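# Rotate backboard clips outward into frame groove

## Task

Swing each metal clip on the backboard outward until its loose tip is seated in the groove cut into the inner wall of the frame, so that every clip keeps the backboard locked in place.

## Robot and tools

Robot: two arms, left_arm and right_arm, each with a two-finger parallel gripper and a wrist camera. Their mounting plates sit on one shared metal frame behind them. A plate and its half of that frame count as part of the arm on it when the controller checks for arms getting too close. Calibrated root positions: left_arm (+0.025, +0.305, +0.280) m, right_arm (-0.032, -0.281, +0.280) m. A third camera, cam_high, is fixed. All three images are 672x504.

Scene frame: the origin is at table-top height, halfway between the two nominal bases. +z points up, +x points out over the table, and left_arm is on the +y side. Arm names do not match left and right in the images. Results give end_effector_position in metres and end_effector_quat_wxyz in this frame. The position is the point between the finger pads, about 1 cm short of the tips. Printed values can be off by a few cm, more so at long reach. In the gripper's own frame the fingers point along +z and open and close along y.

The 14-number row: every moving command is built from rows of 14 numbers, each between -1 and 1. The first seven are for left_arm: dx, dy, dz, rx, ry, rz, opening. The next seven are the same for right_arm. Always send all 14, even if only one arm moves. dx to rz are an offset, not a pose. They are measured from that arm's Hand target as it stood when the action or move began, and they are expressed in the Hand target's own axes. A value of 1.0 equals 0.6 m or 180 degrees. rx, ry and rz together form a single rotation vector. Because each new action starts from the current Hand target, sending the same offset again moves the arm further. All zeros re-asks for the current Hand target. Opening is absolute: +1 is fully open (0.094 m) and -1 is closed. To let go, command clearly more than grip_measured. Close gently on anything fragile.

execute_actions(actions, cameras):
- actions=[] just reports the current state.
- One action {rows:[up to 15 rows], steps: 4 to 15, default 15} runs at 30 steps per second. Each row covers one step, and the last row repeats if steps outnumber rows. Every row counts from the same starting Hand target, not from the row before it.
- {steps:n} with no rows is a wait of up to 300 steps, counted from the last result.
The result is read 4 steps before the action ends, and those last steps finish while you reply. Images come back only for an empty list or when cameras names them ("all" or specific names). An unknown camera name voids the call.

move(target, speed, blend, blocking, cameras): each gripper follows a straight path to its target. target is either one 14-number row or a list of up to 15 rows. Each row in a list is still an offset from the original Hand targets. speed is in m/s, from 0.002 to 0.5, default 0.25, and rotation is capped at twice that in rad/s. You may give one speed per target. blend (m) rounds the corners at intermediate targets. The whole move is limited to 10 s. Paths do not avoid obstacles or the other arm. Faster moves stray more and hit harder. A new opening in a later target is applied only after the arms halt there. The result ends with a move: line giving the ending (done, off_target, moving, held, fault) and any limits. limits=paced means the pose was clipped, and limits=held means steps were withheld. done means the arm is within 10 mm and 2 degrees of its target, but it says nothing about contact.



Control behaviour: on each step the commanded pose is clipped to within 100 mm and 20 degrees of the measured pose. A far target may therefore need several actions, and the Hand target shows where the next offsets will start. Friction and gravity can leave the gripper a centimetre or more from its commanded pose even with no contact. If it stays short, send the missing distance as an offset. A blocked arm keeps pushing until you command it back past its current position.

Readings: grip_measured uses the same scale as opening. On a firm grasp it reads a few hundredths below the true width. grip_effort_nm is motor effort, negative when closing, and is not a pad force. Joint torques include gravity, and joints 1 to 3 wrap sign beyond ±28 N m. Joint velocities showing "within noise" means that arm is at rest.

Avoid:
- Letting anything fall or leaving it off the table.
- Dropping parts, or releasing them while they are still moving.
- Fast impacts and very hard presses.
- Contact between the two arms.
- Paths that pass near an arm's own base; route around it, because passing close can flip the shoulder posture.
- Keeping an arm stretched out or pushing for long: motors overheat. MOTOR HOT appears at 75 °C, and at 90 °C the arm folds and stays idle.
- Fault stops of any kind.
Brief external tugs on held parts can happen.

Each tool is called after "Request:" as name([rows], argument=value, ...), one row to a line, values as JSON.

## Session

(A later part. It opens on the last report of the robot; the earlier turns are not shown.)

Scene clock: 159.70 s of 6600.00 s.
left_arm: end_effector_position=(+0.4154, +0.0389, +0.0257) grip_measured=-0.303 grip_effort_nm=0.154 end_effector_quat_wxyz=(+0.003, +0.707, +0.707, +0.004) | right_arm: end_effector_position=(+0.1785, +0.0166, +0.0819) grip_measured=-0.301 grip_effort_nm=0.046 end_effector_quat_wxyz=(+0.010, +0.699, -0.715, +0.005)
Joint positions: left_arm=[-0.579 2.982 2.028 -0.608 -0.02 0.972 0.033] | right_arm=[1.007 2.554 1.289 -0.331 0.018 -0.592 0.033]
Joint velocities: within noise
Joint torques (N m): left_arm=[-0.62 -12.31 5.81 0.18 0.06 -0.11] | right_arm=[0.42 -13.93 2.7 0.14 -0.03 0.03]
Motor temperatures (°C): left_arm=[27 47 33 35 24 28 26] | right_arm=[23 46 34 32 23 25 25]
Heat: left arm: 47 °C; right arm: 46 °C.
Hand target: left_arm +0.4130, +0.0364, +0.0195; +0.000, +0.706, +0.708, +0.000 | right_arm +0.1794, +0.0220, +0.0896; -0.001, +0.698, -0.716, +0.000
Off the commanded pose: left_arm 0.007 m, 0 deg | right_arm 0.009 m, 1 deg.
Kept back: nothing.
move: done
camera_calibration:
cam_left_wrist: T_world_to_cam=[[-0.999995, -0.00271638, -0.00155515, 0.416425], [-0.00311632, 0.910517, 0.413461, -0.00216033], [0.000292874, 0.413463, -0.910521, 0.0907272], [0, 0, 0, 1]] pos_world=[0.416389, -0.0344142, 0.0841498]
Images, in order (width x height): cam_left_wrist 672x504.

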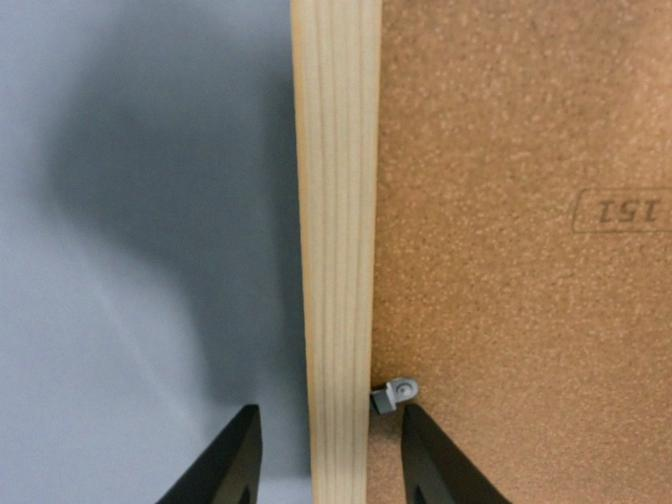

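Request:
move(target=[0,0,0,0,0,0,-0.6,0,0,0,0,0,0,-0.3], speed=0.05, cameras=["cam_left_wrist"])

Request:
move(target=[0,0,0,0,0,0,-0.75,0,0,0,0,0,0,-0.3], speed=0.05, cameras=["cam_left_wrist"])

Request:
zoom_image(camera="cam_left_wrist", region=[340, 340, 440, 420])

Scene clock: 160.63 s of 6600.00 s.
left_arm: end_effector_position=(+0.4141, +0.0394, +0.0255) grip_measured=-0.597 grip_effort_nm=-0.120 end_effector_quat_wxyz=(+0.000, +0.707, +0.707, +0.002) | right_arm: end_effector_position=(+0.1785, +0.0166, +0.0819) grip_measured=-0.301 grip_effort_nm=0.042 end_effector_quat_wxyz=(+0.010, +0.699, -0.715, +0.005)
Joint positions: left_arm=[-0.579 2.982 2.028 -0.613 -0.018 0.972 0.019] | right_arm=[1.007 2.554 1.289 -0.331 0.018 -0.592 0.033]
Joint velocities: within noise
Joint torques (N m): left_arm=[-0.62 -12.31 5.82 0.21 0.04 -0.1] | right_arm=[0.46 -13.85 2.63 0.16 -0.03 0.05]
Motor temperatures (°C): left_arm=[27 47 33 35 24 28 26] | right_arm=[23 46 34 32 23 25 25]
Heat: left arm: 47 °C; right arm: 46 °C.
Hand target: left_arm +0.4130, +0.0362, +0.0196; +0.000, +0.707, +0.708, +0.000 | right_arm +0.1794, +0.0220, +0.0896; -0.001, +0.698, -0.716, +0.000
Off the commanded pose: left_arm 0.007 m, 0 deg | right_arm 0.009 m, 1 deg.
Kept back: nothing.
move: done
camera_calibration:
cam_left_wrist: T_world_to_cam=[[-0.999989, -0.00263859, 0.00392598, 0.414952], [-0.000772495, 0.909921, 0.41478, -0.00352074], [-0.00466677, 0.414773, -0.909913, 0.0923484], [0, 0, 0, 1]] pos_world=[0.415376, -0.0340051, 0.0838603]
Images, in order (width x height): cam_left_wrist 672x504.

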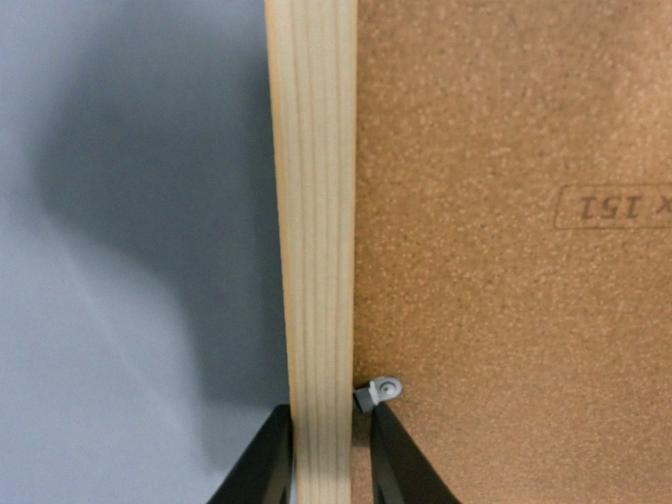

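Scene clock: 161.33 s of 6600.00 s.
left_arm: end_effector_position=(+0.4146, +0.0394, +0.0255) grip_measured=-0.748 grip_effort_nm=-0.408 end_effector_quat_wxyz=(+0.001, +0.707, +0.707, +0.003) | right_arm: end_effector_position=(+0.1785, +0.0166, +0.0819) grip_measured=-0.301 grip_effort_nm=0.046 end_effector_quat_wxyz=(+0.010, +0.699, -0.715, +0.005)
Joint positions: left_arm=[-0.579 2.982 2.028 -0.612 -0.019 0.971 0.012] | right_arm=[1.007 2.554 1.289 -0.331 0.018 -0.592 0.033]
Joint velocities: within noise
Joint torques (N m): left_arm=[-0.64 -12.33 5.81 0.19 0.05 -0.1] | right_arm=[0.38 -14.05 2.74 0.16 -0.01 0.03]
Motor temperatures (°C): left_arm=[27 47 33 34 24 28 26] | right_arm=[23 46 34 32 23 25 25]
Heat: left arm: 47 °C; right arm: 46 °C.
Hand target: left_arm +0.4130, +0.0362, +0.0196; +0.000, +0.707, +0.708, +0.000 | right_arm +0.1794, +0.0220, +0.0896; -0.001, +0.698, -0.716, +0.000
Off the commanded pose: left_arm 0.007 m, 0 deg | right_arm 0.009 m, 1 deg.
Kept back: nothing.
move: done
camera_calibration:
cam_left_wrist: T_world_to_cam=[[-0.999992, -0.00381234, 0.00148632, 0.415607], [-0.00285193, 0.909845, 0.414939, -0.00262085], [-0.00293421, 0.414931, -0.909848, 0.0916444], [0, 0, 0, 1]] pos_world=[0.415865, -0.0340571, 0.0838522]
Images, in order (width x height): cam_left_wrist 672x504.

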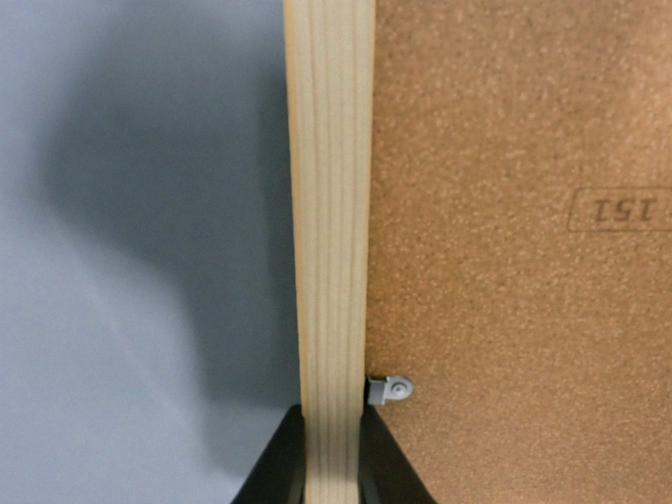

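Scaled by 5.040 from the camera's 672x504 image, which has a finer 960x720 frame.

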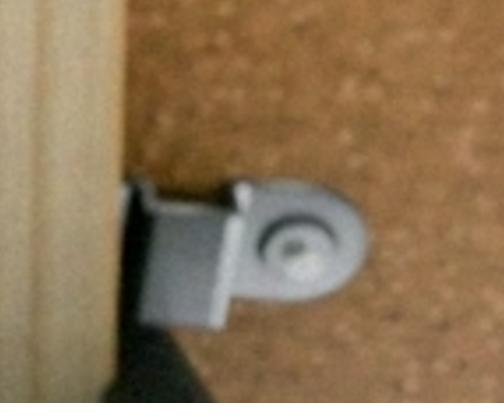

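Request:
move(target=[0,0,0,0,0,0,-0.2,0,0,0,0,0,0,-0.3], speed=0.05, cameras=[])

Request:
move([
  [0,0,-0.1,0,0,0,-0.2,-0.0305,-0.0202,0,0,0,-0.0083,-0.3],
  [0.1233,-0.1133,-0.09,0,0,-0.5,0,-0.0305,-0.0202,0.0667,0,0,-0.0083,-0.3],
  [0.1233,-0.1133,-0.0583,0,0,-0.5,0,-0.0305,-0.0202,0.0927,0,0,-0.0083,-0.3],
], speed=0.1, cameras=["cam_left_wrist","cam_right_wrist"])

Scene clock: 162.73 s of 6600.00 s.
left_arm: end_effector_position=(+0.4147, +0.0394, +0.0255) grip_measured=-0.203 grip_effort_nm=0.159 end_effector_quat_wxyz=(+0.001, +0.707, +0.707, +0.003) | right_arm: end_effector_position=(+0.1785, +0.0166, +0.0819) grip_measured=-0.301 grip_effort_nm=0.042 end_effector_quat_wxyz=(+0.010, +0.699, -0.715, +0.005)
Joint positions: left_arm=[-0.579 2.982 2.028 -0.612 -0.02 0.971 0.037] | right_arm=[1.007 2.554 1.289 -0.331 0.018 -0.592 0.033]
Joint velocities: within noise
Joint torques (N m): left_arm=[-0.62 -12.34 5.82 0.19 0.05 -0.09] | right_arm=[0.47 -13.97 2.7 0.13 -0.03 0.05]
Motor temperatures (°C): left_arm=[27 47 33 34 24 28 26] | right_arm=[23 46 34 32 23 25 25]
Heat: left arm: 47 °C; right arm: 46 °C.
Hand target: left_arm +0.4130, +0.0362, +0.0196; +0.000, +0.707, +0.708, +0.000 | right_arm +0.1794, +0.0220, +0.0896; -0.001, +0.698, -0.716, +0.000
Off the commanded pose: left_arm 0.007 m, 0 deg | right_arm 0.009 m, 1 deg.
Kept back: nothing.
move: done
No camera images: "cameras" was empty.

Scene clock: 173.03 s of 6600.00 s.
left_arm: end_effector_position=(+0.3413, +0.1106, +0.0591) grip_measured=-0.003 grip_effort_nm=0.154 end_effector_quat_wxyz=(-0.002, +0.006, +1.000, +0.004) | right_arm: end_effector_position=(+0.1948, +0.0404, +0.0441) grip_measured=-0.301 grip_effort_nm=0.046 end_effector_quat_wxyz=(-0.005, +0.704, -0.710, +0.002)
Joint positions: left_arm=[-0.533 2.626 1.328 -0.278 -0.018 -0.542 0.047] | right_arm=[1.007 2.718 1.453 -0.3 0.018 -0.609 0.033]
Joint velocities: within noise
Joint torques (N m): left_arm=[0.29 -10.1 3.73 0.3 0.04 -0.1] | right_arm=[0.18 -10.09 5.01 0.19 0.02 -0.09]
Motor temperatures (°C): left_arm=[27 48 32 34 24 28 26] | right_arm=[23 44 34 32 23 25 25]
Heat: left arm: 48 °C; right arm: 44 °C.
Hand target: left_arm +0.3449, +0.1101, +0.0545; +0.000, -0.001, +1.000, +0.000 | right_arm +0.1921, +0.0401, +0.0340; -0.001, +0.708, -0.707, +0.000
Off the commanded pose: left_arm 0.006 m, 1 deg | right_arm 0.010 m, 1 deg.
Kept back: nothing.
move: done; target 2's new opening was sent with left_arm's hand 0.013 m and 2 deg from that target
camera_calibration:
cam_left_wrist: T_world_to_cam=[[-0.00843547, -0.999964, -0.000238065, 0.114377], [-0.909301, 0.00757159, 0.416071, 0.327497], [-0.416054, 0.00372623, -0.909332, 0.278886], [0, 0, 0, 1]] pos_world=[0.41479, 0.110854, 0.117365]
cam_right_wrist: T_world_to_cam=[[0.999978, -0.00332717, 0.00569156, -0.193898], [-0.00547247, -0.900332, 0.43517, 0.055257], [0.00367641, -0.435191, -0.90033, 0.142071], [0, 0, 0, 1]] pos_world=[0.193674, 0.110932, 0.104968]
Images, in order (width x height): cam_left_wrist 672x504, cam_right_wrist 672x504.

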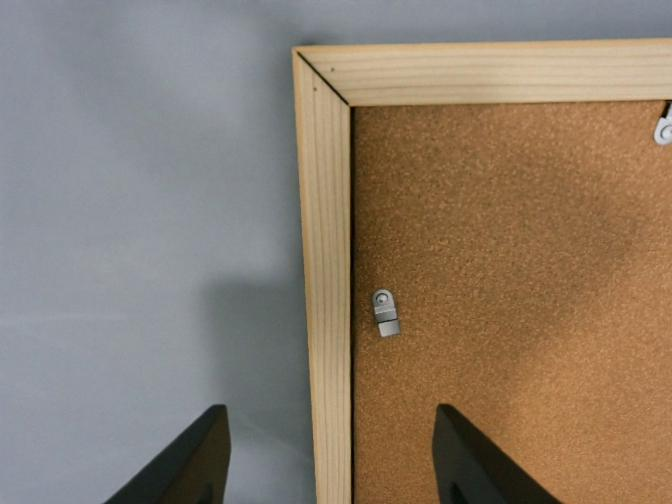

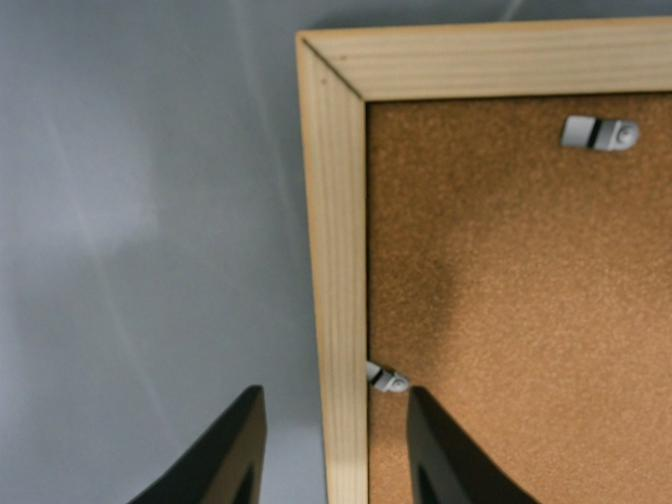

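Request:
move([
  [0.0248,0.0165,0.0208,0,0,-0.011,0,0.0167,0,0,0,0,-0.011,-0.3],
  [0.0123,0.0032,0.0408,0,0,-0.011,0,-0.0028,0.0033,0.02,0,0,-0.011,-0.3],
  [0.0115,0,0.0582,0,0,-0.011,0,-0.0028,0.0033,0.0407,0,0,-0.011,-0.3],
], speed=0.05, cameras=["cam_left_wrist","cam_right_wrist"])

Scene clock: 175.17 s of 6600.00 s.
left_arm: end_effector_position=(+0.3353, +0.1141, +0.0238) grip_measured=-0.003 grip_effort_nm=0.159 end_effector_quat_wxyz=(-0.003, -0.016, +1.000, +0.004) | right_arm: end_effector_position=(+0.1958, +0.0435, +0.0214) grip_measured=-0.301 grip_effort_nm=0.046 end_effector_quat_wxyz=(-0.008, +0.719, -0.695, +0.002)
Joint positions: left_arm=[-0.532 2.735 1.352 -0.195 -0.017 -0.584 0.047] | right_arm=[1.009 2.796 1.502 -0.265 0.019 -0.65 0.033]
Joint velocities: within noise
Joint torques (N m): left_arm=[-0.46 -10.1 3.69 0.28 0.03 -0.11] | right_arm=[0.61 -9.89 4.98 0.22 -0.03 0.04]
Motor temperatures (°C): left_arm=[27 48 31 34 24 28 26] | right_arm=[23 44 34 32 23 25 25]
Heat: left arm: 48 °C; right arm: 44 °C.
Hand target: left_arm +0.3380, +0.1101, +0.0195; +0.000, -0.018, +1.000, +0.000 | right_arm +0.1901, +0.0416, +0.0096; -0.001, +0.720, -0.694, +0.000
Off the commanded pose: left_arm 0.006 m, 1 deg | right_arm 0.013 m, 1 deg.
Kept back: nothing.
move: off_target (right_arm)
camera_calibration:
cam_left_wrist: T_world_to_cam=[[0.0354013, -0.999372, -0.00117074, 0.103084], [-0.908125, -0.032658, 0.417424, 0.340919], [-0.4172, -0.0137141, -0.908711, 0.246698], [0, 0, 0, 1]] pos_world=[0.40887, 0.117537, 0.0819899]
cam_right_wrist: T_world_to_cam=[[0.999195, 0.0388826, 0.0099007, -0.196511], [0.0308134, -0.901667, 0.431333, 0.0609402], [0.0256985, -0.43068, -0.902139, 0.118539], [0, 0, 0, 1]] pos_world=[0.191429, 0.113641, 0.082599]
Images, in order (width x height): cam_left_wrist 672x504, cam_right_wrist 672x504.

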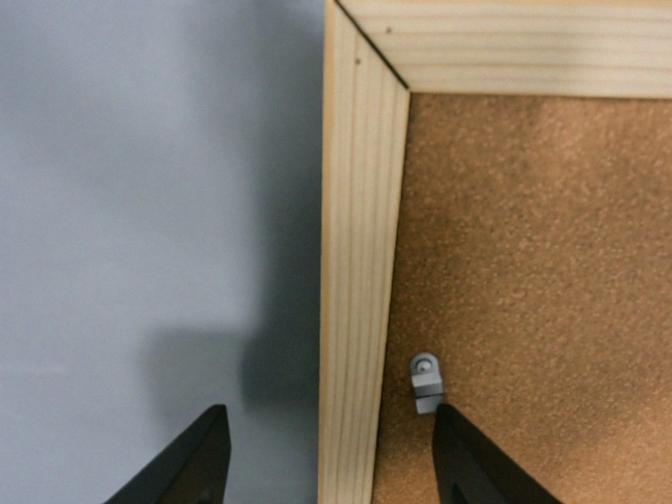

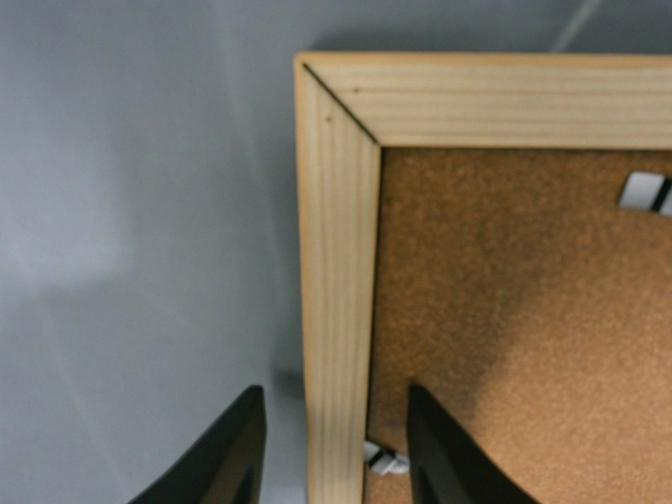

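Request:
move([
  [0,0,-0.0367,0,0,0,0,0,0,0,0,0,0,-0.5],
  [0.0105,0.0103,-0.0367,0,0,0,-0.1,0,0,0,0,0,0,-0.5],
  [-0.004,-0.0035,-0.0167,0,0,0,-0.1,0,0,0,0,0,0,-0.5],
  [-0.0057,-0.0068,0,0,0,0,-0.1,0,0,0,0,0,0,-0.5],
], speed=0.05, cameras=["cam_left_wrist","cam_right_wrist"])

Scene clock: 178.80 s of 6600.00 s.
left_arm: end_effector_position=(+0.3416, +0.1102, +0.0232) grip_measured=-0.097 grip_effort_nm=-0.110 end_effector_quat_wxyz=(+0.001, -0.018, +1.000, +0.001) | right_arm: end_effector_position=(+0.1958, +0.0435, +0.0214) grip_measured=-0.498 grip_effort_nm=-0.120 end_effector_quat_wxyz=(-0.008, +0.719, -0.695, +0.002)
Joint positions: left_arm=[-0.532 2.744 1.379 -0.203 -0.017 -0.588 0.042] | right_arm=[1.009 2.796 1.502 -0.265 0.019 -0.65 0.024]
Joint velocities: within noise
Joint torques (N m): left_arm=[-0.77 -10.41 3.75 0.2 0.03 -0.11] | right_arm=[0.57 -9.94 4.9 0.18 0 0.06]
Motor temperatures (°C): left_arm=[27 47 31 34 24 28 26] | right_arm=[23 43 34 32 23 25 25]
Heat: left arm: 47 °C; right arm: 43 °C.
Hand target: left_arm +0.3416, +0.1062, +0.0195; +0.000, -0.018, +1.000, +0.000 | right_arm +0.1901, +0.0416, +0.0096; -0.001, +0.720, -0.694, +0.000
Off the commanded pose: left_arm 0.005 m, 0 deg | right_arm 0.013 m, 1 deg.
Kept back: nothing.
move: off_target (right_arm); target 2's new opening was sent with left_arm's hand 0.013 m and 2 deg from that target
camera_calibration:
cam_left_wrist: T_world_to_cam=[[0.0393304, -0.999216, 0.00443782, 0.0974288], [-0.91128, -0.0340465, 0.410376, 0.34811], [-0.409904, -0.0201844, -0.911905, 0.24704], [0, 0, 0, 1]] pos_world=[0.414656, 0.114191, 0.0819887]
cam_right_wrist: T_world_to_cam=[[0.999195, 0.0388826, 0.0099007, -0.196511], [0.0308134, -0.901667, 0.431333, 0.0609402], [0.0256985, -0.43068, -0.902139, 0.118539], [0, 0, 0, 1]] pos_world=[0.191429, 0.113641, 0.082599]
Images, in order (width x height): cam_left_wrist 672x504, cam_right_wrist 672x504.

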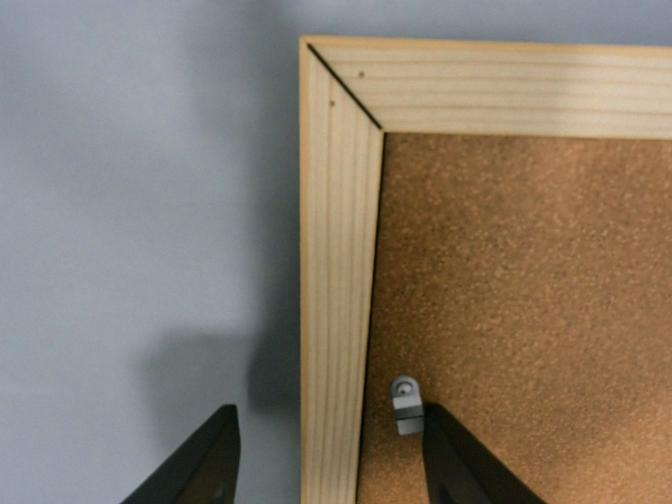

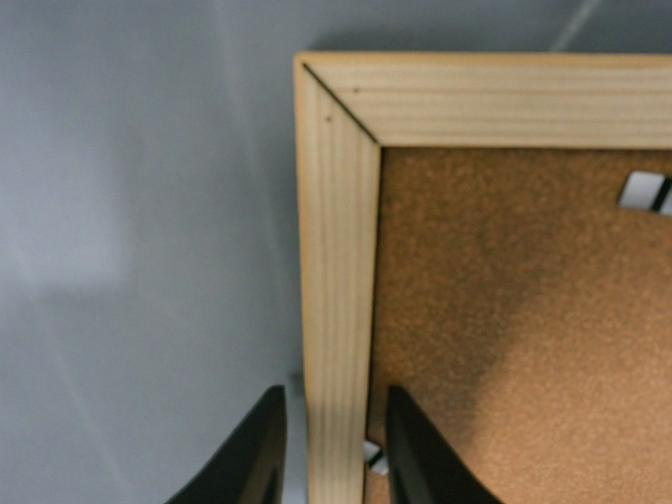

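Request:
move(target=[0,0,0,0,0,0,-0.4,0,0,0,0,0,0,-0.65], speed=0.05, cameras=["cam_left_wrist","cam_right_wrist"])

Request:
move(target=[0,0,0,0,0,0,-0.6,0,0,0,0,0,0,-0.75], speed=0.05, cameras=["cam_left_wrist","cam_right_wrist"])

Scene clock: 179.90 s of 6600.00 s.
left_arm: end_effector_position=(+0.3413, +0.1082, +0.0234) grip_measured=-0.397 grip_effort_nm=-0.110 end_effector_quat_wxyz=(+0.000, -0.017, +1.000, -0.001) | right_arm: end_effector_position=(+0.1958, +0.0435, +0.0214) grip_measured=-0.648 grip_effort_nm=-0.120 end_effector_quat_wxyz=(-0.008, +0.719, -0.695, +0.002)
Joint positions: left_arm=[-0.534 2.744 1.381 -0.203 -0.012 -0.589 0.028] | right_arm=[1.009 2.796 1.502 -0.265 0.019 -0.65 0.017]
Joint velocities: within noise
Joint torques (N m): left_arm=[-0.54 -10.37 3.66 0.2 -0.02 -0.11] | right_arm=[0.7 -9.8 4.96 0.2 -0.03 0.02]
Motor temperatures (°C): left_arm=[27 47 31 34 24 28 26] | right_arm=[23 43 34 32 23 25 25]
Heat: left arm: 47 °C; right arm: 43 °C.
Hand target: left_arm +0.3416, +0.1063, +0.0195; +0.000, -0.018, +1.000, +0.000 | right_arm +0.1901, +0.0416, +0.0096; -0.001, +0.720, -0.694, +0.000
Off the commanded pose: left_arm 0.004 m, 0 deg | right_arm 0.013 m, 1 deg.
Kept back: nothing.
move: off_target (right_arm)
camera_calibration:
cam_left_wrist: T_world_to_cam=[[0.0370692, -0.999268, 0.00943204, 0.0961192], [-0.910827, -0.0299023, 0.411704, 0.347007], [-0.411121, -0.0238525, -0.911269, 0.247812], [0, 0, 0, 1]] pos_world=[0.414381, 0.112336, 0.0820525]
cam_right_wrist: T_world_to_cam=[[0.999195, 0.0388826, 0.0099007, -0.196511], [0.0308134, -0.901667, 0.431333, 0.0609402], [0.0256985, -0.43068, -0.902139, 0.118539], [0, 0, 0, 1]] pos_world=[0.191429, 0.113641, 0.082599]
Images, in order (width x height): cam_left_wrist 672x504, cam_right_wrist 672x504.

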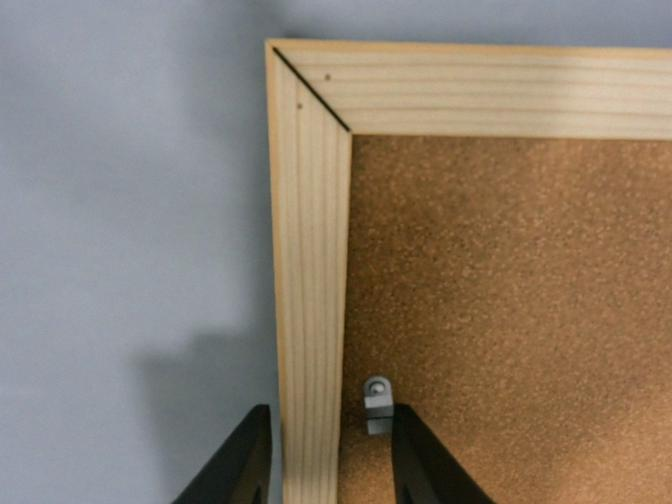

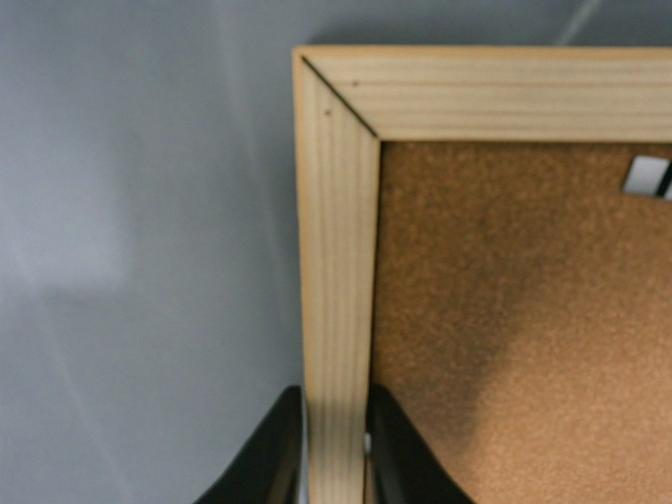

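Scene clock: 180.60 s of 6600.00 s.
left_arm: end_effector_position=(+0.3413, +0.1090, +0.0235) grip_measured=-0.596 grip_effort_nm=-0.168 end_effector_quat_wxyz=(+0.000, -0.017, +1.000, +0.001) | right_arm: end_effector_position=(+0.1959, +0.0436, +0.0214) grip_measured=-0.741 grip_effort_nm=-0.496 end_effector_quat_wxyz=(-0.008, +0.719, -0.695, +0.002)
Joint positions: left_arm=[-0.534 2.744 1.381 -0.205 -0.016 -0.588 0.019] | right_arm=[1.009 2.796 1.502 -0.265 0.019 -0.649 0.012]
Joint velocities: within noise
Joint torques (N m): left_arm=[-0.55 -10.37 3.64 0.22 0.02 -0.11] | right_arm=[0.68 -9.83 4.78 0.18 0 0.05]
Motor temperatures (°C): left_arm=[27 47 31 34 24 28 26] | right_arm=[23 43 34 32 23 25 25]
Heat: left arm: 47 °C; right arm: 43 °C.
Hand target: left_arm +0.3417, +0.1062, +0.0195; +0.000, -0.018, +1.000, +0.000 | right_arm +0.1901, +0.0417, +0.0096; -0.001, +0.720, -0.694, +0.000
Off the commanded pose: left_arm 0.005 m, 0 deg | right_arm 0.013 m, 1 deg.
Kept back: nothing.
move: off_target (right_arm)
camera_calibration:
cam_left_wrist: T_world_to_cam=[[0.0366617, -0.999314, 0.00520172, 0.097143], [-0.910998, -0.0312812, 0.411222, 0.34726], [-0.410777, -0.0198149, -0.91152, 0.247329], [0, 0, 0, 1]] pos_world=[0.414389, 0.11284, 0.0821395]
cam_right_wrist: T_world_to_cam=[[0.999208, 0.0384932, 0.0101292, -0.196559], [0.0303716, -0.901815, 0.431054, 0.0611067], [0.0257273, -0.430405, -0.902269, 0.118558], [0, 0, 0, 1]] pos_world=[0.191498, 0.113701, 0.0826216]
Images, in order (width x height): cam_left_wrist 672x504, cam_right_wrist 672x504.

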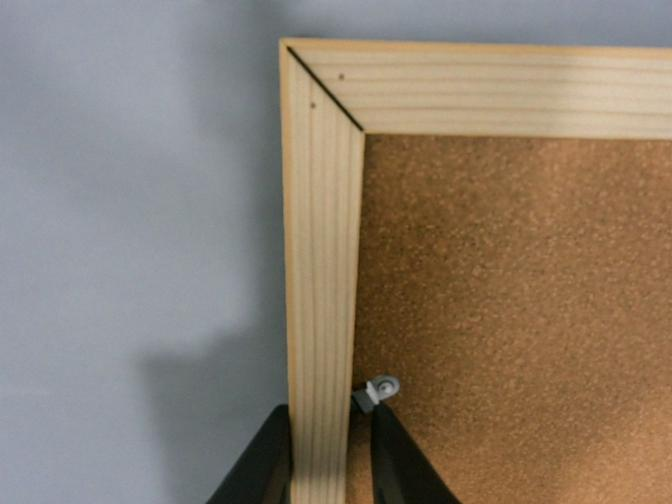

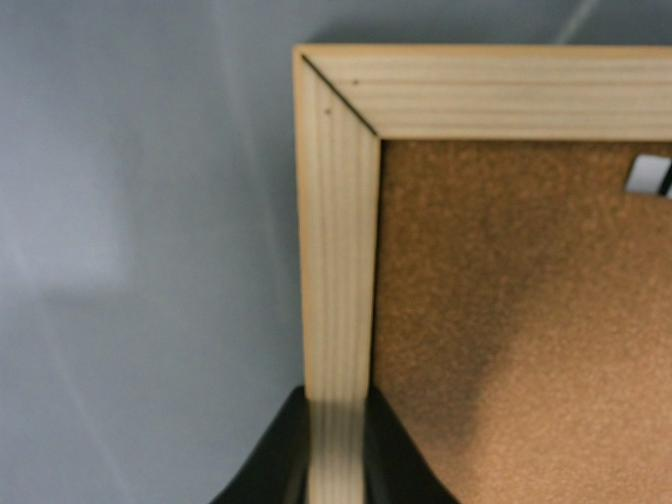

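Request:
move(target=[0,0,0,0,0,0,-0.75,0,0,0,0,0,0,-0.3], speed=0.05, cameras=["cam_left_wrist","cam_right_wrist"])

Request:
zoom_image(camera="cam_left_wrist", region=[330, 340, 430, 420])

Request:
move(target=[0,0,0,0,0,0,-0.2,0,0,-0.1,0,0,0,-0.3], speed=0.08, cameras=["cam_left_wrist","cam_right_wrist"])

Request:
zoom_image(camera="cam_right_wrist", region=[330, 230, 450, 400])

Scene clock: 181.53 s of 6600.00 s.
left_arm: end_effector_position=(+0.3413, +0.1094, +0.0235) grip_measured=-0.745 grip_effort_nm=-0.242 end_effector_quat_wxyz=(+0.001, -0.017, +1.000, +0.002) | right_arm: end_effector_position=(+0.1959, +0.0436, +0.0214) grip_measured=-0.302 grip_effort_nm=0.056 end_effector_quat_wxyz=(-0.008, +0.719, -0.695, +0.002)
Joint positions: left_arm=[-0.534 2.744 1.381 -0.206 -0.018 -0.589 0.012] | right_arm=[1.009 2.796 1.502 -0.265 0.019 -0.649 0.033]
Joint velocities: within noise
Joint torques (N m): left_arm=[-0.55 -10.36 3.66 0.23 0.04 -0.11] | right_arm=[0.58 -9.8 4.83 0.2 -0.02 0.04]
Motor temperatures (°C): left_arm=[27 47 31 34 24 28 26] | right_arm=[23 43 34 32 23 25 25]
Heat: left arm: 47 °C; right arm: 43 °C.
Hand target: left_arm +0.3417, +0.1062, +0.0195; +0.000, -0.018, +1.000, +0.000 | right_arm +0.1901, +0.0417, +0.0096; -0.001, +0.720, -0.694, +0.000
Off the commanded pose: left_arm 0.005 m, 0 deg | right_arm 0.013 m, 1 deg.
Kept back: nothing.
move: off_target (right_arm)
camera_calibration:
cam_left_wrist: T_world_to_cam=[[0.0370287, -0.99931, 0.00287674, 0.0975163], [-0.911216, -0.0325823, 0.410639, 0.347552], [-0.410262, -0.0178267, -0.911794, 0.246974], [0, 0, 0, 1]] pos_world=[0.414408, 0.113176, 0.0821908]
cam_right_wrist: T_world_to_cam=[[0.999208, 0.0384932, 0.0101292, -0.196559], [0.0303716, -0.901815, 0.431054, 0.0611067], [0.0257273, -0.430405, -0.902269, 0.118558], [0, 0, 0, 1]] pos_world=[0.191498, 0.113701, 0.0826216]
Images, in order (width x height): cam_left_wrist 672x504, cam_right_wrist 672x504.

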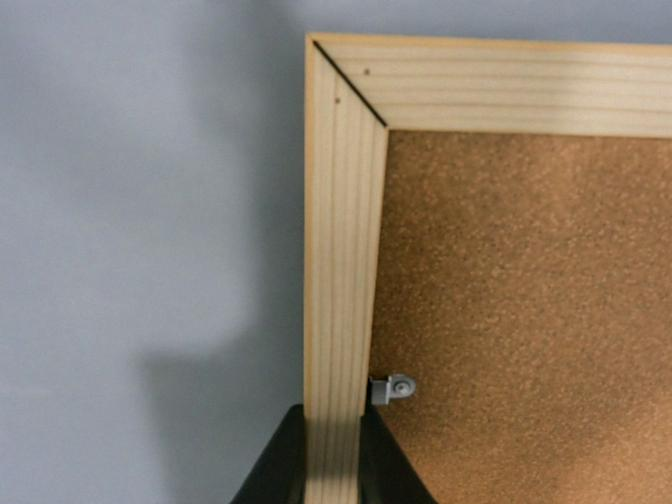

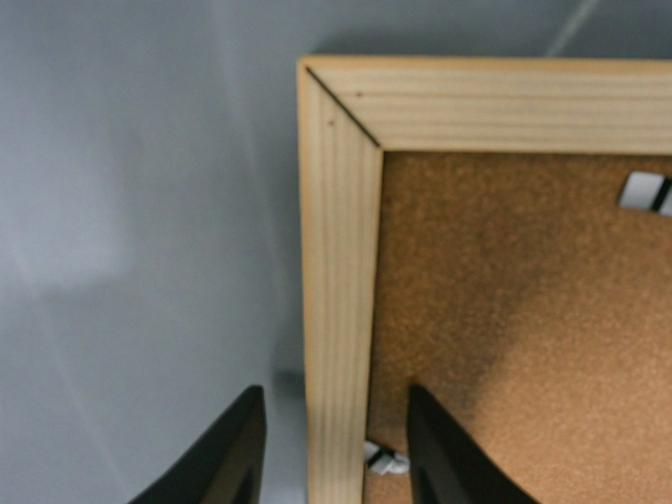

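Scaled by 5.040 from the camera's 672x504 image, which has a finer 960x720 frame.

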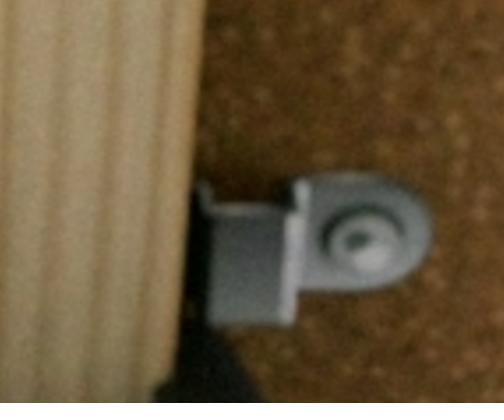

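Scene clock: 182.77 s of 6600.00 s.
left_arm: end_effector_position=(+0.3413, +0.1094, +0.0235) grip_measured=-0.203 grip_effort_nm=0.164 end_effector_quat_wxyz=(+0.001, -0.017, +1.000, +0.002) | right_arm: end_effector_position=(+0.1960, +0.0428, +0.0642) grip_measured=-0.302 grip_effort_nm=0.056 end_effector_quat_wxyz=(-0.006, +0.718, -0.696, +0.002)
Joint positions: left_arm=[-0.534 2.744 1.381 -0.206 -0.018 -0.589 0.037] | right_arm=[1.009 2.658 1.436 -0.341 0.019 -0.647 0.033]
Joint velocities: within noise
Joint torques (N m): left_arm=[-0.54 -10.37 3.63 0.23 0.04 -0.11] | right_arm=[0.75 -14.26 2.48 -0.04 0.01 0.03]
Motor temperatures (°C): left_arm=[27 47 31 34 24 28 26] | right_arm=[23 43 34 32 23 25 25]
Heat: left arm: 47 °C; right arm: 43 °C.
Hand target: left_arm +0.3417, +0.1062, +0.0195; +0.000, -0.018, +1.000, +0.000 | right_arm +0.1900, +0.0416, +0.0695; -0.001, +0.720, -0.694, +0.000
Off the commanded pose: left_arm 0.005 m, 0 deg | right_arm 0.008 m, 1 deg.
Kept back: nothing.
move: done
camera_calibration:
cam_left_wrist: T_world_to_cam=[[0.0370297, -0.999309, 0.0031934, 0.0974519], [-0.911133, -0.0324495, 0.410832, 0.34747], [-0.410445, -0.0181226, -0.911705, 0.247051], [0, 0, 0, 1]] pos_world=[0.414384, 0.113137, 0.0821746]
cam_right_wrist: T_world_to_cam=[[0.9993, 0.0366806, 0.00733666, -0.19688], [0.0298566, -0.900263, 0.434322, 0.0418198], [0.0225361, -0.433799, -0.900728, 0.157456], [0, 0, 0, 1]] pos_world=[0.191946, 0.113175, 0.125106]
Images, in order (width x height): cam_left_wrist 672x504, cam_right_wrist 672x504.

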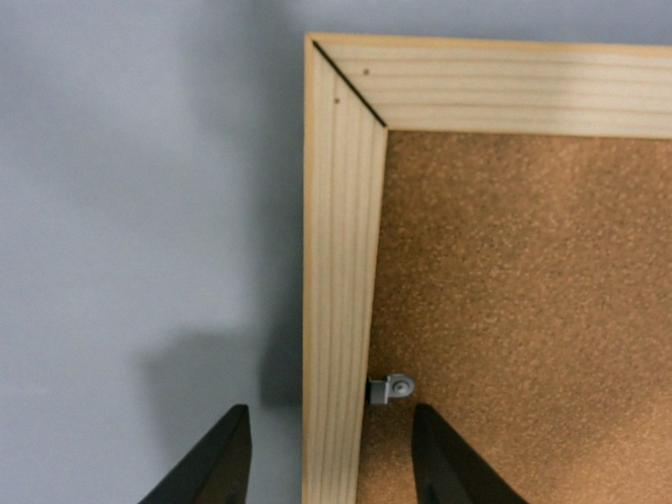

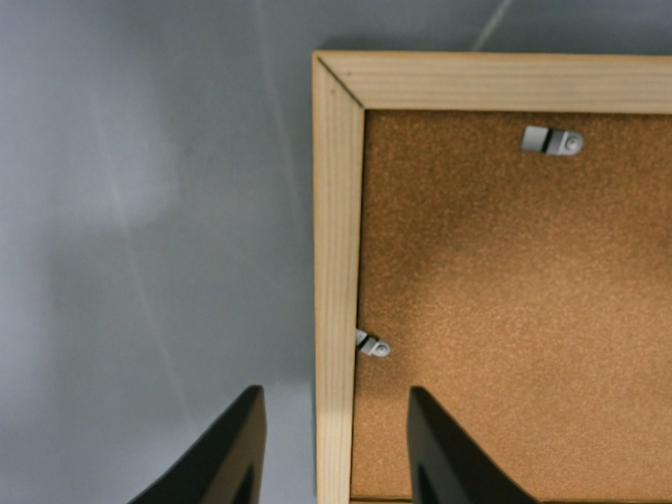

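Scaled by 2.965 from the camera's 672x504 image, which has a finer 960x720 frame.

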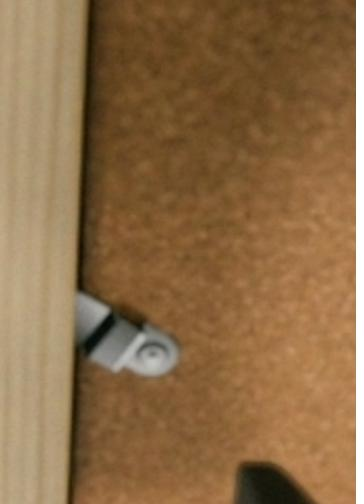

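Request:
move([
  [0,0,-0.1,0,0,0,-0.2,0.0267,0.0009,0,0,0,0,-0.3],
  [0,0,-0.1,0,0,0,-0.1,0.0083,0.0003,0.075,0,0,0,-0.3],
  [0,0,-0.1,0,0,0,-0.1,0.0063,0.0002,0.1,0,0,0,-0.3],
], speed=0.08, cameras=["cam_left_wrist","cam_right_wrist"])

Scene clock: 187.30 s of 6600.00 s.
left_arm: end_effector_position=(+0.3446, +0.1080, +0.0724) grip_measured=-0.103 grip_effort_nm=0.164 end_effector_quat_wxyz=(+0.002, -0.018, +1.000, +0.001) | right_arm: end_effector_position=(+0.1960, +0.0392, +0.0212) grip_measured=-0.302 grip_effort_nm=0.046 end_effector_quat_wxyz=(-0.008, +0.719, -0.695, +0.002)
Joint positions: left_arm=[-0.534 2.586 1.32 -0.3 -0.017 -0.59 0.042] | right_arm=[1.003 2.791 1.485 -0.254 0.019 -0.655 0.033]
Joint velocities: within noise
Joint torques (N m): left_arm=[-0.73 -13.91 1.96 0.1 0.03 -0.11] | right_arm=[0.51 -10.04 4.75 0.23 -0.03 0.07]
Motor temperatures (°C): left_arm=[27 46 31 34 24 28 26] | right_arm=[23 44 34 32 23 25 25]
Heat: left arm: 46 °C; right arm: 44 °C.
Hand target: left_arm +0.3416, +0.1062, +0.0796; +0.000, -0.018, +1.000, +0.000 | right_arm +0.1901, +0.0378, +0.0095; -0.001, +0.720, -0.694, +0.000
Off the commanded pose: left_arm 0.008 m, 0 deg | right_arm 0.013 m, 1 deg.
Kept back: nothing.
move: off_target (right_arm)
camera_calibration:
cam_left_wrist: T_world_to_cam=[[0.0389733, -0.999224, 0.00564533, 0.0949566], [-0.912317, -0.0332777, 0.40813, 0.331049], [-0.407626, -0.0210565, -0.912906, 0.292413], [0, 0, 0, 1]] pos_world=[0.417516, 0.112057, 0.131299]
cam_right_wrist: T_world_to_cam=[[0.999225, 0.0381342, 0.00971325, -0.196498], [0.0301944, -0.901269, 0.432207, 0.0572732], [0.0252361, -0.431579, -0.901722, 0.116608], [0, 0, 0, 1]] pos_world=[0.191674, 0.109438, 0.0823032]
Images, in order (width x height): cam_left_wrist 672x504, cam_right_wrist 672x504.

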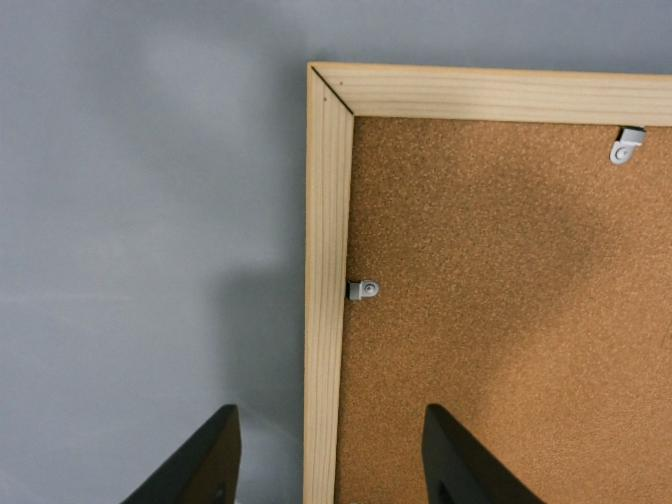

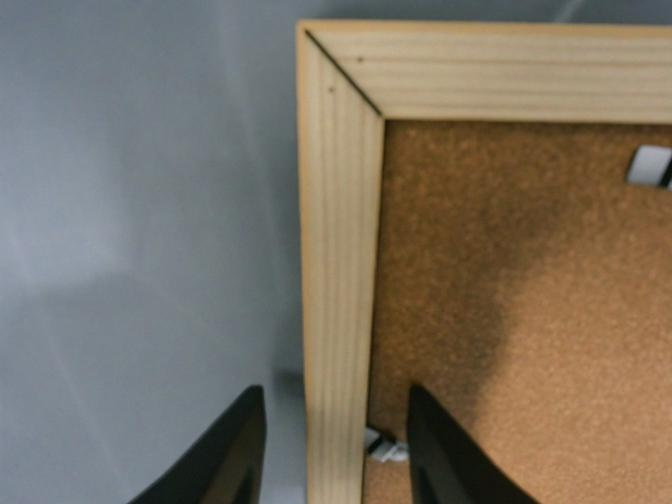

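Request:
zoom_image(camera="cam_left_wrist", region=[570, 90, 672, 190])

Scaled by 4.941 from the camera's 672x504 image, which has a finer 960x720 frame.

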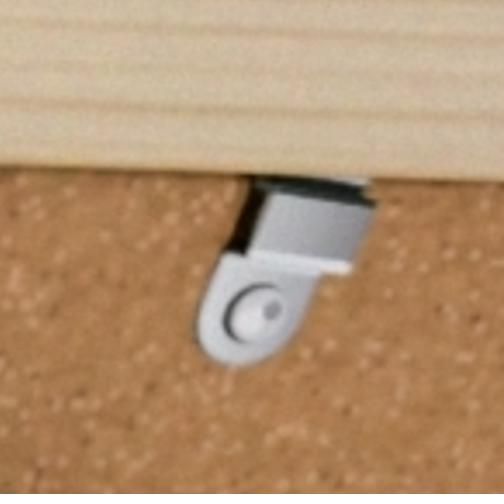

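Request:
move(target=[0,0,0,0,0,0,-0.1,0,0,0,0,0,0,-0.6], speed=0.08, cameras=["cam_right_wrist"])

Request:
move(target=[0,0,0,0,0,0,-0.1,0,0,0,0,0,0,-0.75], speed=0.08, cameras=["cam_right_wrist"])

Request:
move(target=[0,0,0,0,0,0,-0.1,0,0,0,0,0,0,0.1], speed=0.08, cameras=["cam_right_wrist"])

Request:
zoom_image(camera="cam_right_wrist", region=[330, 400, 450, 500])

Scene clock: 188.50 s of 6600.00 s.
left_arm: end_effector_position=(+0.3445, +0.1080, +0.0724) grip_measured=-0.103 grip_effort_nm=0.159 end_effector_quat_wxyz=(+0.002, -0.018, +1.000, +0.001) | right_arm: end_effector_position=(+0.1960, +0.0392, +0.0212) grip_measured=-0.598 grip_effort_nm=-0.129 end_effector_quat_wxyz=(-0.008, +0.719, -0.695, +0.002)
Joint positions: left_arm=[-0.534 2.586 1.32 -0.3 -0.017 -0.59 0.042] | right_arm=[1.003 2.791 1.485 -0.254 0.019 -0.655 0.019]
Joint velocities: within noise
Joint torques (N m): left_arm=[-0.72 -13.91 1.99 0.1 0.03 -0.1] | right_arm=[0.61 -9.7 4.7 0.19 -0.03 0.03]
Motor temperatures (°C): left_arm=[27 46 31 34 24 28 26] | right_arm=[23 43 34 32 23 25 25]
Heat: left arm: 46 °C; right arm: 43 °C.
Hand target: left_arm +0.3416, +0.1062, +0.0796; +0.000, -0.018, +1.000, +0.000 | right_arm +0.1901, +0.0378, +0.0095; +0.000, +0.720, -0.694, +0.000
Off the commanded pose: left_arm 0.008 m, 0 deg | right_arm 0.013 m, 1 deg.
Kept back: nothing.
move: off_target (right_arm)
camera_calibration:
cam_right_wrist: T_world_to_cam=[[0.999225, 0.0381342, 0.00971325, -0.196498], [0.0301944, -0.901269, 0.432207, 0.0572732], [0.0252361, -0.431579, -0.901722, 0.116608], [0, 0, 0, 1]] pos_world=[0.191674, 0.109438, 0.0823032]
Images, in order (width x height): cam_right_wrist 672x504.

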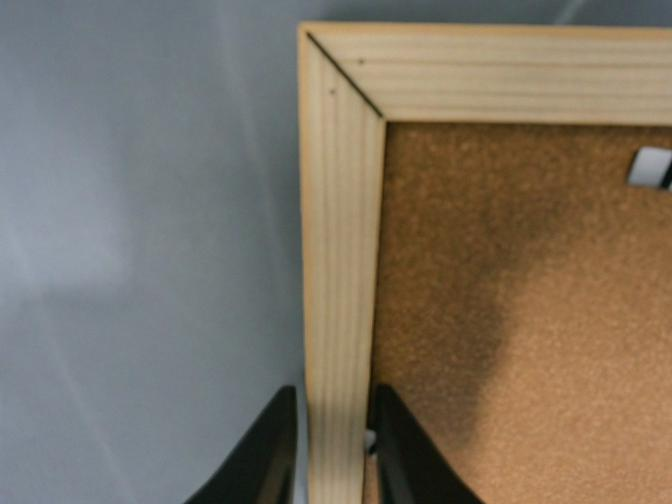

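Scene clock: 189.20 s of 6600.00 s.
left_arm: end_effector_position=(+0.3445, +0.1080, +0.0724) grip_measured=-0.103 grip_effort_nm=0.159 end_effector_quat_wxyz=(+0.002, -0.018, +1.000, +0.001) | right_arm: end_effector_position=(+0.1960, +0.0393, +0.0212) grip_measured=-0.741 grip_effort_nm=-0.496 end_effector_quat_wxyz=(-0.008, +0.719, -0.695, +0.002)
Joint positions: left_arm=[-0.534 2.586 1.32 -0.3 -0.017 -0.59 0.042] | right_arm=[1.003 2.791 1.485 -0.253 0.019 -0.655 0.012]
Joint velocities: within noise
Joint torques (N m): left_arm=[-0.72 -13.89 1.98 0.11 0.03 -0.11] | right_arm=[0.7 -9.91 4.81 0.22 -0.01 -0.01]
Motor temperatures (°C): left_arm=[27 46 31 34 24 28 26] | right_arm=[23 43 34 31 23 25 25]
Heat: left arm: 46 °C; right arm: 43 °C.
Hand target: left_arm +0.3416, +0.1062, +0.0796; +0.000, -0.018, +1.000, +0.000 | right_arm +0.1901, +0.0378, +0.0095; +0.000, +0.720, -0.694, +0.000
Off the commanded pose: left_arm 0.008 m, 0 deg | right_arm 0.013 m, 1 deg.
Kept back: nothing.
move: off_target (right_arm)
camera_calibration:
cam_right_wrist: T_world_to_cam=[[0.999238, 0.0377449, 0.00994385, -0.196548], [0.0297515, -0.901416, 0.43193, 0.0574389], [0.0252667, -0.431305, -0.901852, 0.116628], [0, 0, 0, 1]] pos_world=[0.191743, 0.109497, 0.0823257]
Images, in order (width x height): cam_right_wrist 672x504.

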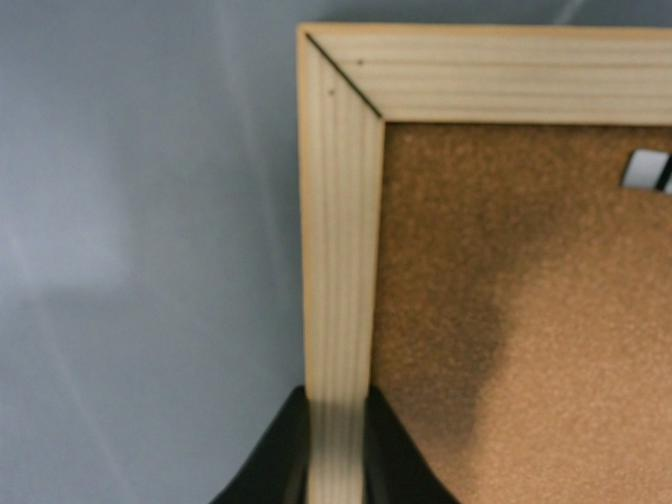

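Scene clock: 189.90 s of 6600.00 s.
left_arm: end_effector_position=(+0.3445, +0.1080, +0.0724) grip_measured=-0.103 grip_effort_nm=0.159 end_effector_quat_wxyz=(+0.002, -0.018, +1.000, +0.001) | right_arm: end_effector_position=(+0.1961, +0.0394, +0.0212) grip_measured=+0.098 grip_effort_nm=0.056 end_effector_quat_wxyz=(-0.008, +0.719, -0.695, +0.002)
Joint positions: left_arm=[-0.534 2.586 1.32 -0.3 -0.017 -0.59 0.042] | right_arm=[1.003 2.791 1.485 -0.253 0.019 -0.655 0.052]
Joint velocities: within noise
Joint torques (N m): left_arm=[-0.73 -13.9 1.98 0.09 0.04 -0.1] | right_arm=[0.54 -9.85 4.81 0.21 -0.02 0.06]
Motor temperatures (°C): left_arm=[27 46 31 34 24 28 26] | right_arm=[23 43 34 31 23 25 25]
Heat: left arm: 46 °C; right arm: 43 °C.
Hand target: left_arm +0.3416, +0.1062, +0.0796; +0.000, -0.018, +1.000, +0.000 | right_arm +0.1901, +0.0378, +0.0095; -0.001, +0.720, -0.694, +0.000
Off the commanded pose: left_arm 0.008 m, 0 deg | right_arm 0.013 m, 1 deg.
Kept back: nothing.
move: off_target (right_arm)
camera_calibration:
cam_right_wrist: T_world_to_cam=[[0.99925, 0.0373555, 0.0101742, -0.196598], [0.0293086, -0.901564, 0.431652, 0.0576048], [0.0252973, -0.43103, -0.901983, 0.116647], [0, 0, 0, 1]] pos_world=[0.191812, 0.109557, 0.0823482]
Images, in order (width x height): cam_right_wrist 672x504.

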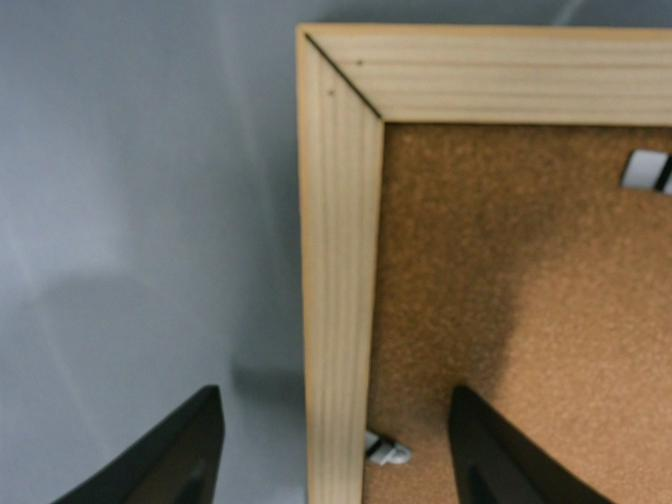

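Scaled by 4.200 from the camera's 672x504 image, which has a finer 960x720 frame.

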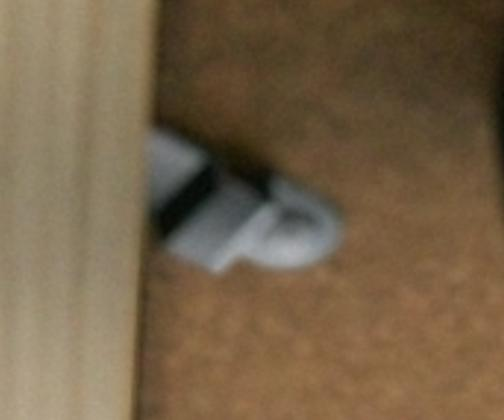

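Request:
move(target=[0,0,0,0,0,0,-0.1,0,0,0.01,0,0,0,0.1], speed=0.05, cameras=["cam_right_wrist"])

Scene clock: 191.03 s of 6600.00 s.
left_arm: end_effector_position=(+0.3445, +0.1080, +0.0724) grip_measured=-0.103 grip_effort_nm=0.159 end_effector_quat_wxyz=(+0.002, -0.018, +1.000, +0.001) | right_arm: end_effector_position=(+0.1978, +0.0417, +0.0208) grip_measured=+0.098 grip_effort_nm=0.056 end_effector_quat_wxyz=(-0.011, +0.718, -0.696, +0.001)
Joint positions: left_arm=[-0.534 2.586 1.32 -0.3 -0.017 -0.59 0.042] | right_arm=[1.003 2.795 1.494 -0.253 0.019 -0.653 0.052]
Joint velocities: left_arm=[-0.007 0.002 -0.022 -0.037 -0.051 -0.154 0] | right_arm=[within noise]
Joint torques (N m): left_arm=[-0.73 -13.9 1.98 0.1 0.04 -0.11] | right_arm=[0.58 -8.65 4.83 0.3 -0.01 0.04]
Motor temperatures (°C): left_arm=[27 46 31 34 24 28 26] | right_arm=[23 43 34 31 23 25 25]
Heat: left arm: 46 °C; right arm: 43 °C.
Hand target: left_arm +0.3416, +0.1062, +0.0796; +0.000, -0.018, +1.000, +0.000 | right_arm +0.1901, +0.0378, +0.0035; -0.001, +0.720, -0.694, +0.000
Off the commanded pose: left_arm 0.008 m, 0 deg | right_arm 0.019 m, 1 deg.
Kept back: nothing.
move: off_target (right_arm)
camera_calibration:
cam_right_wrist: T_world_to_cam=[[0.999258, 0.0360898, 0.0134278, -0.198373], [0.0268816, -0.903472, 0.427804, 0.0604674], [0.027571, -0.427126, -0.903772, 0.116718], [0, 0, 0, 1]] pos_world=[0.193382, 0.111643, 0.0822819]
Images, in order (width x height): cam_right_wrist 672x504.

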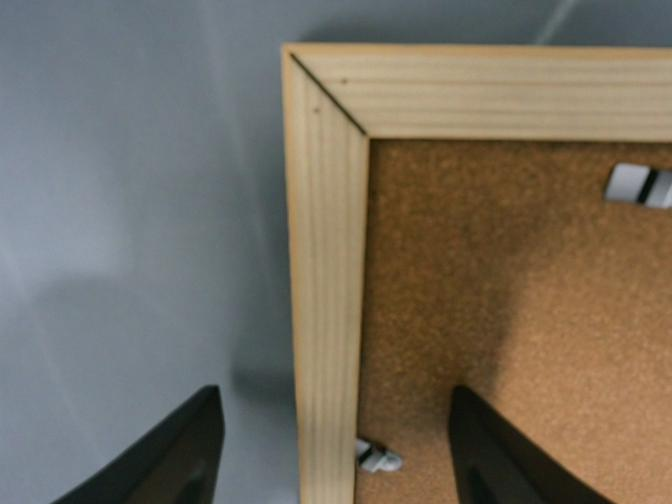

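Request:
move([
  [0,0,0,0,0,0,-0.1,0,0,-0.0833,0,0,0,0.1],
  [0,0,0,0,0,0,-0.1,0.0233,0.0008,-0.0833,0,0,0,0.1],
  [0,0,0,0,0,0,-0.1,-0.0018,0.0025,-0.02,0,0,0,0.1],
  [0,0,0,0,0,0,-0.1,-0.003,0.0024,-0.0033,0,0,0,0.1],
], speed=0.06, cameras=["cam_right_wrist"])

Scene clock: 193.67 s of 6600.00 s.
left_arm: end_effector_position=(+0.3445, +0.1081, +0.0724) grip_measured=-0.103 grip_effort_nm=0.159 end_effector_quat_wxyz=(+0.002, -0.018, +1.000, +0.001) | right_arm: end_effector_position=(+0.1953, +0.0433, +0.0210) grip_measured=+0.098 grip_effort_nm=0.056 end_effector_quat_wxyz=(-0.010, +0.719, -0.694, +0.002)
Joint positions: left_arm=[-0.534 2.586 1.32 -0.301 -0.017 -0.59 0.042] | right_arm=[1.01 2.795 1.496 -0.257 0.02 -0.649 0.052]
Joint velocities: within noise
Joint torques (N m): left_arm=[-0.73 -13.9 1.98 0.1 0.04 -0.11] | right_arm=[0.51 -9.29 4.64 0.29 -0.04 0.1]
Motor temperatures (°C): left_arm=[27 45 31 34 24 28 26] | right_arm=[23 43 34 31 23 25 25]
Heat: left arm: 45 °C; right arm: 43 °C.
Hand target: left_arm +0.3416, +0.1062, +0.0796; +0.000, -0.018, +1.000, +0.000 | right_arm +0.1886, +0.0395, +0.0055; -0.001, +0.720, -0.694, +0.000
Off the commanded pose: left_arm 0.008 m, 0 deg | right_arm 0.017 m, 1 deg.
Kept back: nothing.
move: off_target (right_arm)
camera_calibration:
cam_right_wrist: T_world_to_cam=[[0.999137, 0.0395644, 0.0126729, -0.19609], [0.0302845, -0.902441, 0.429747, 0.061103], [0.0284392, -0.428992, -0.90286, 0.11744], [0, 0, 0, 1]] pos_world=[0.19073, 0.113281, 0.0822581]
Images, in order (width x height): cam_right_wrist 672x504.

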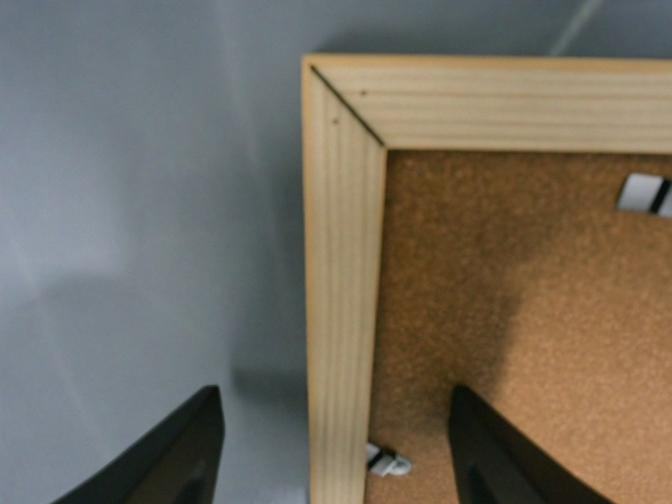

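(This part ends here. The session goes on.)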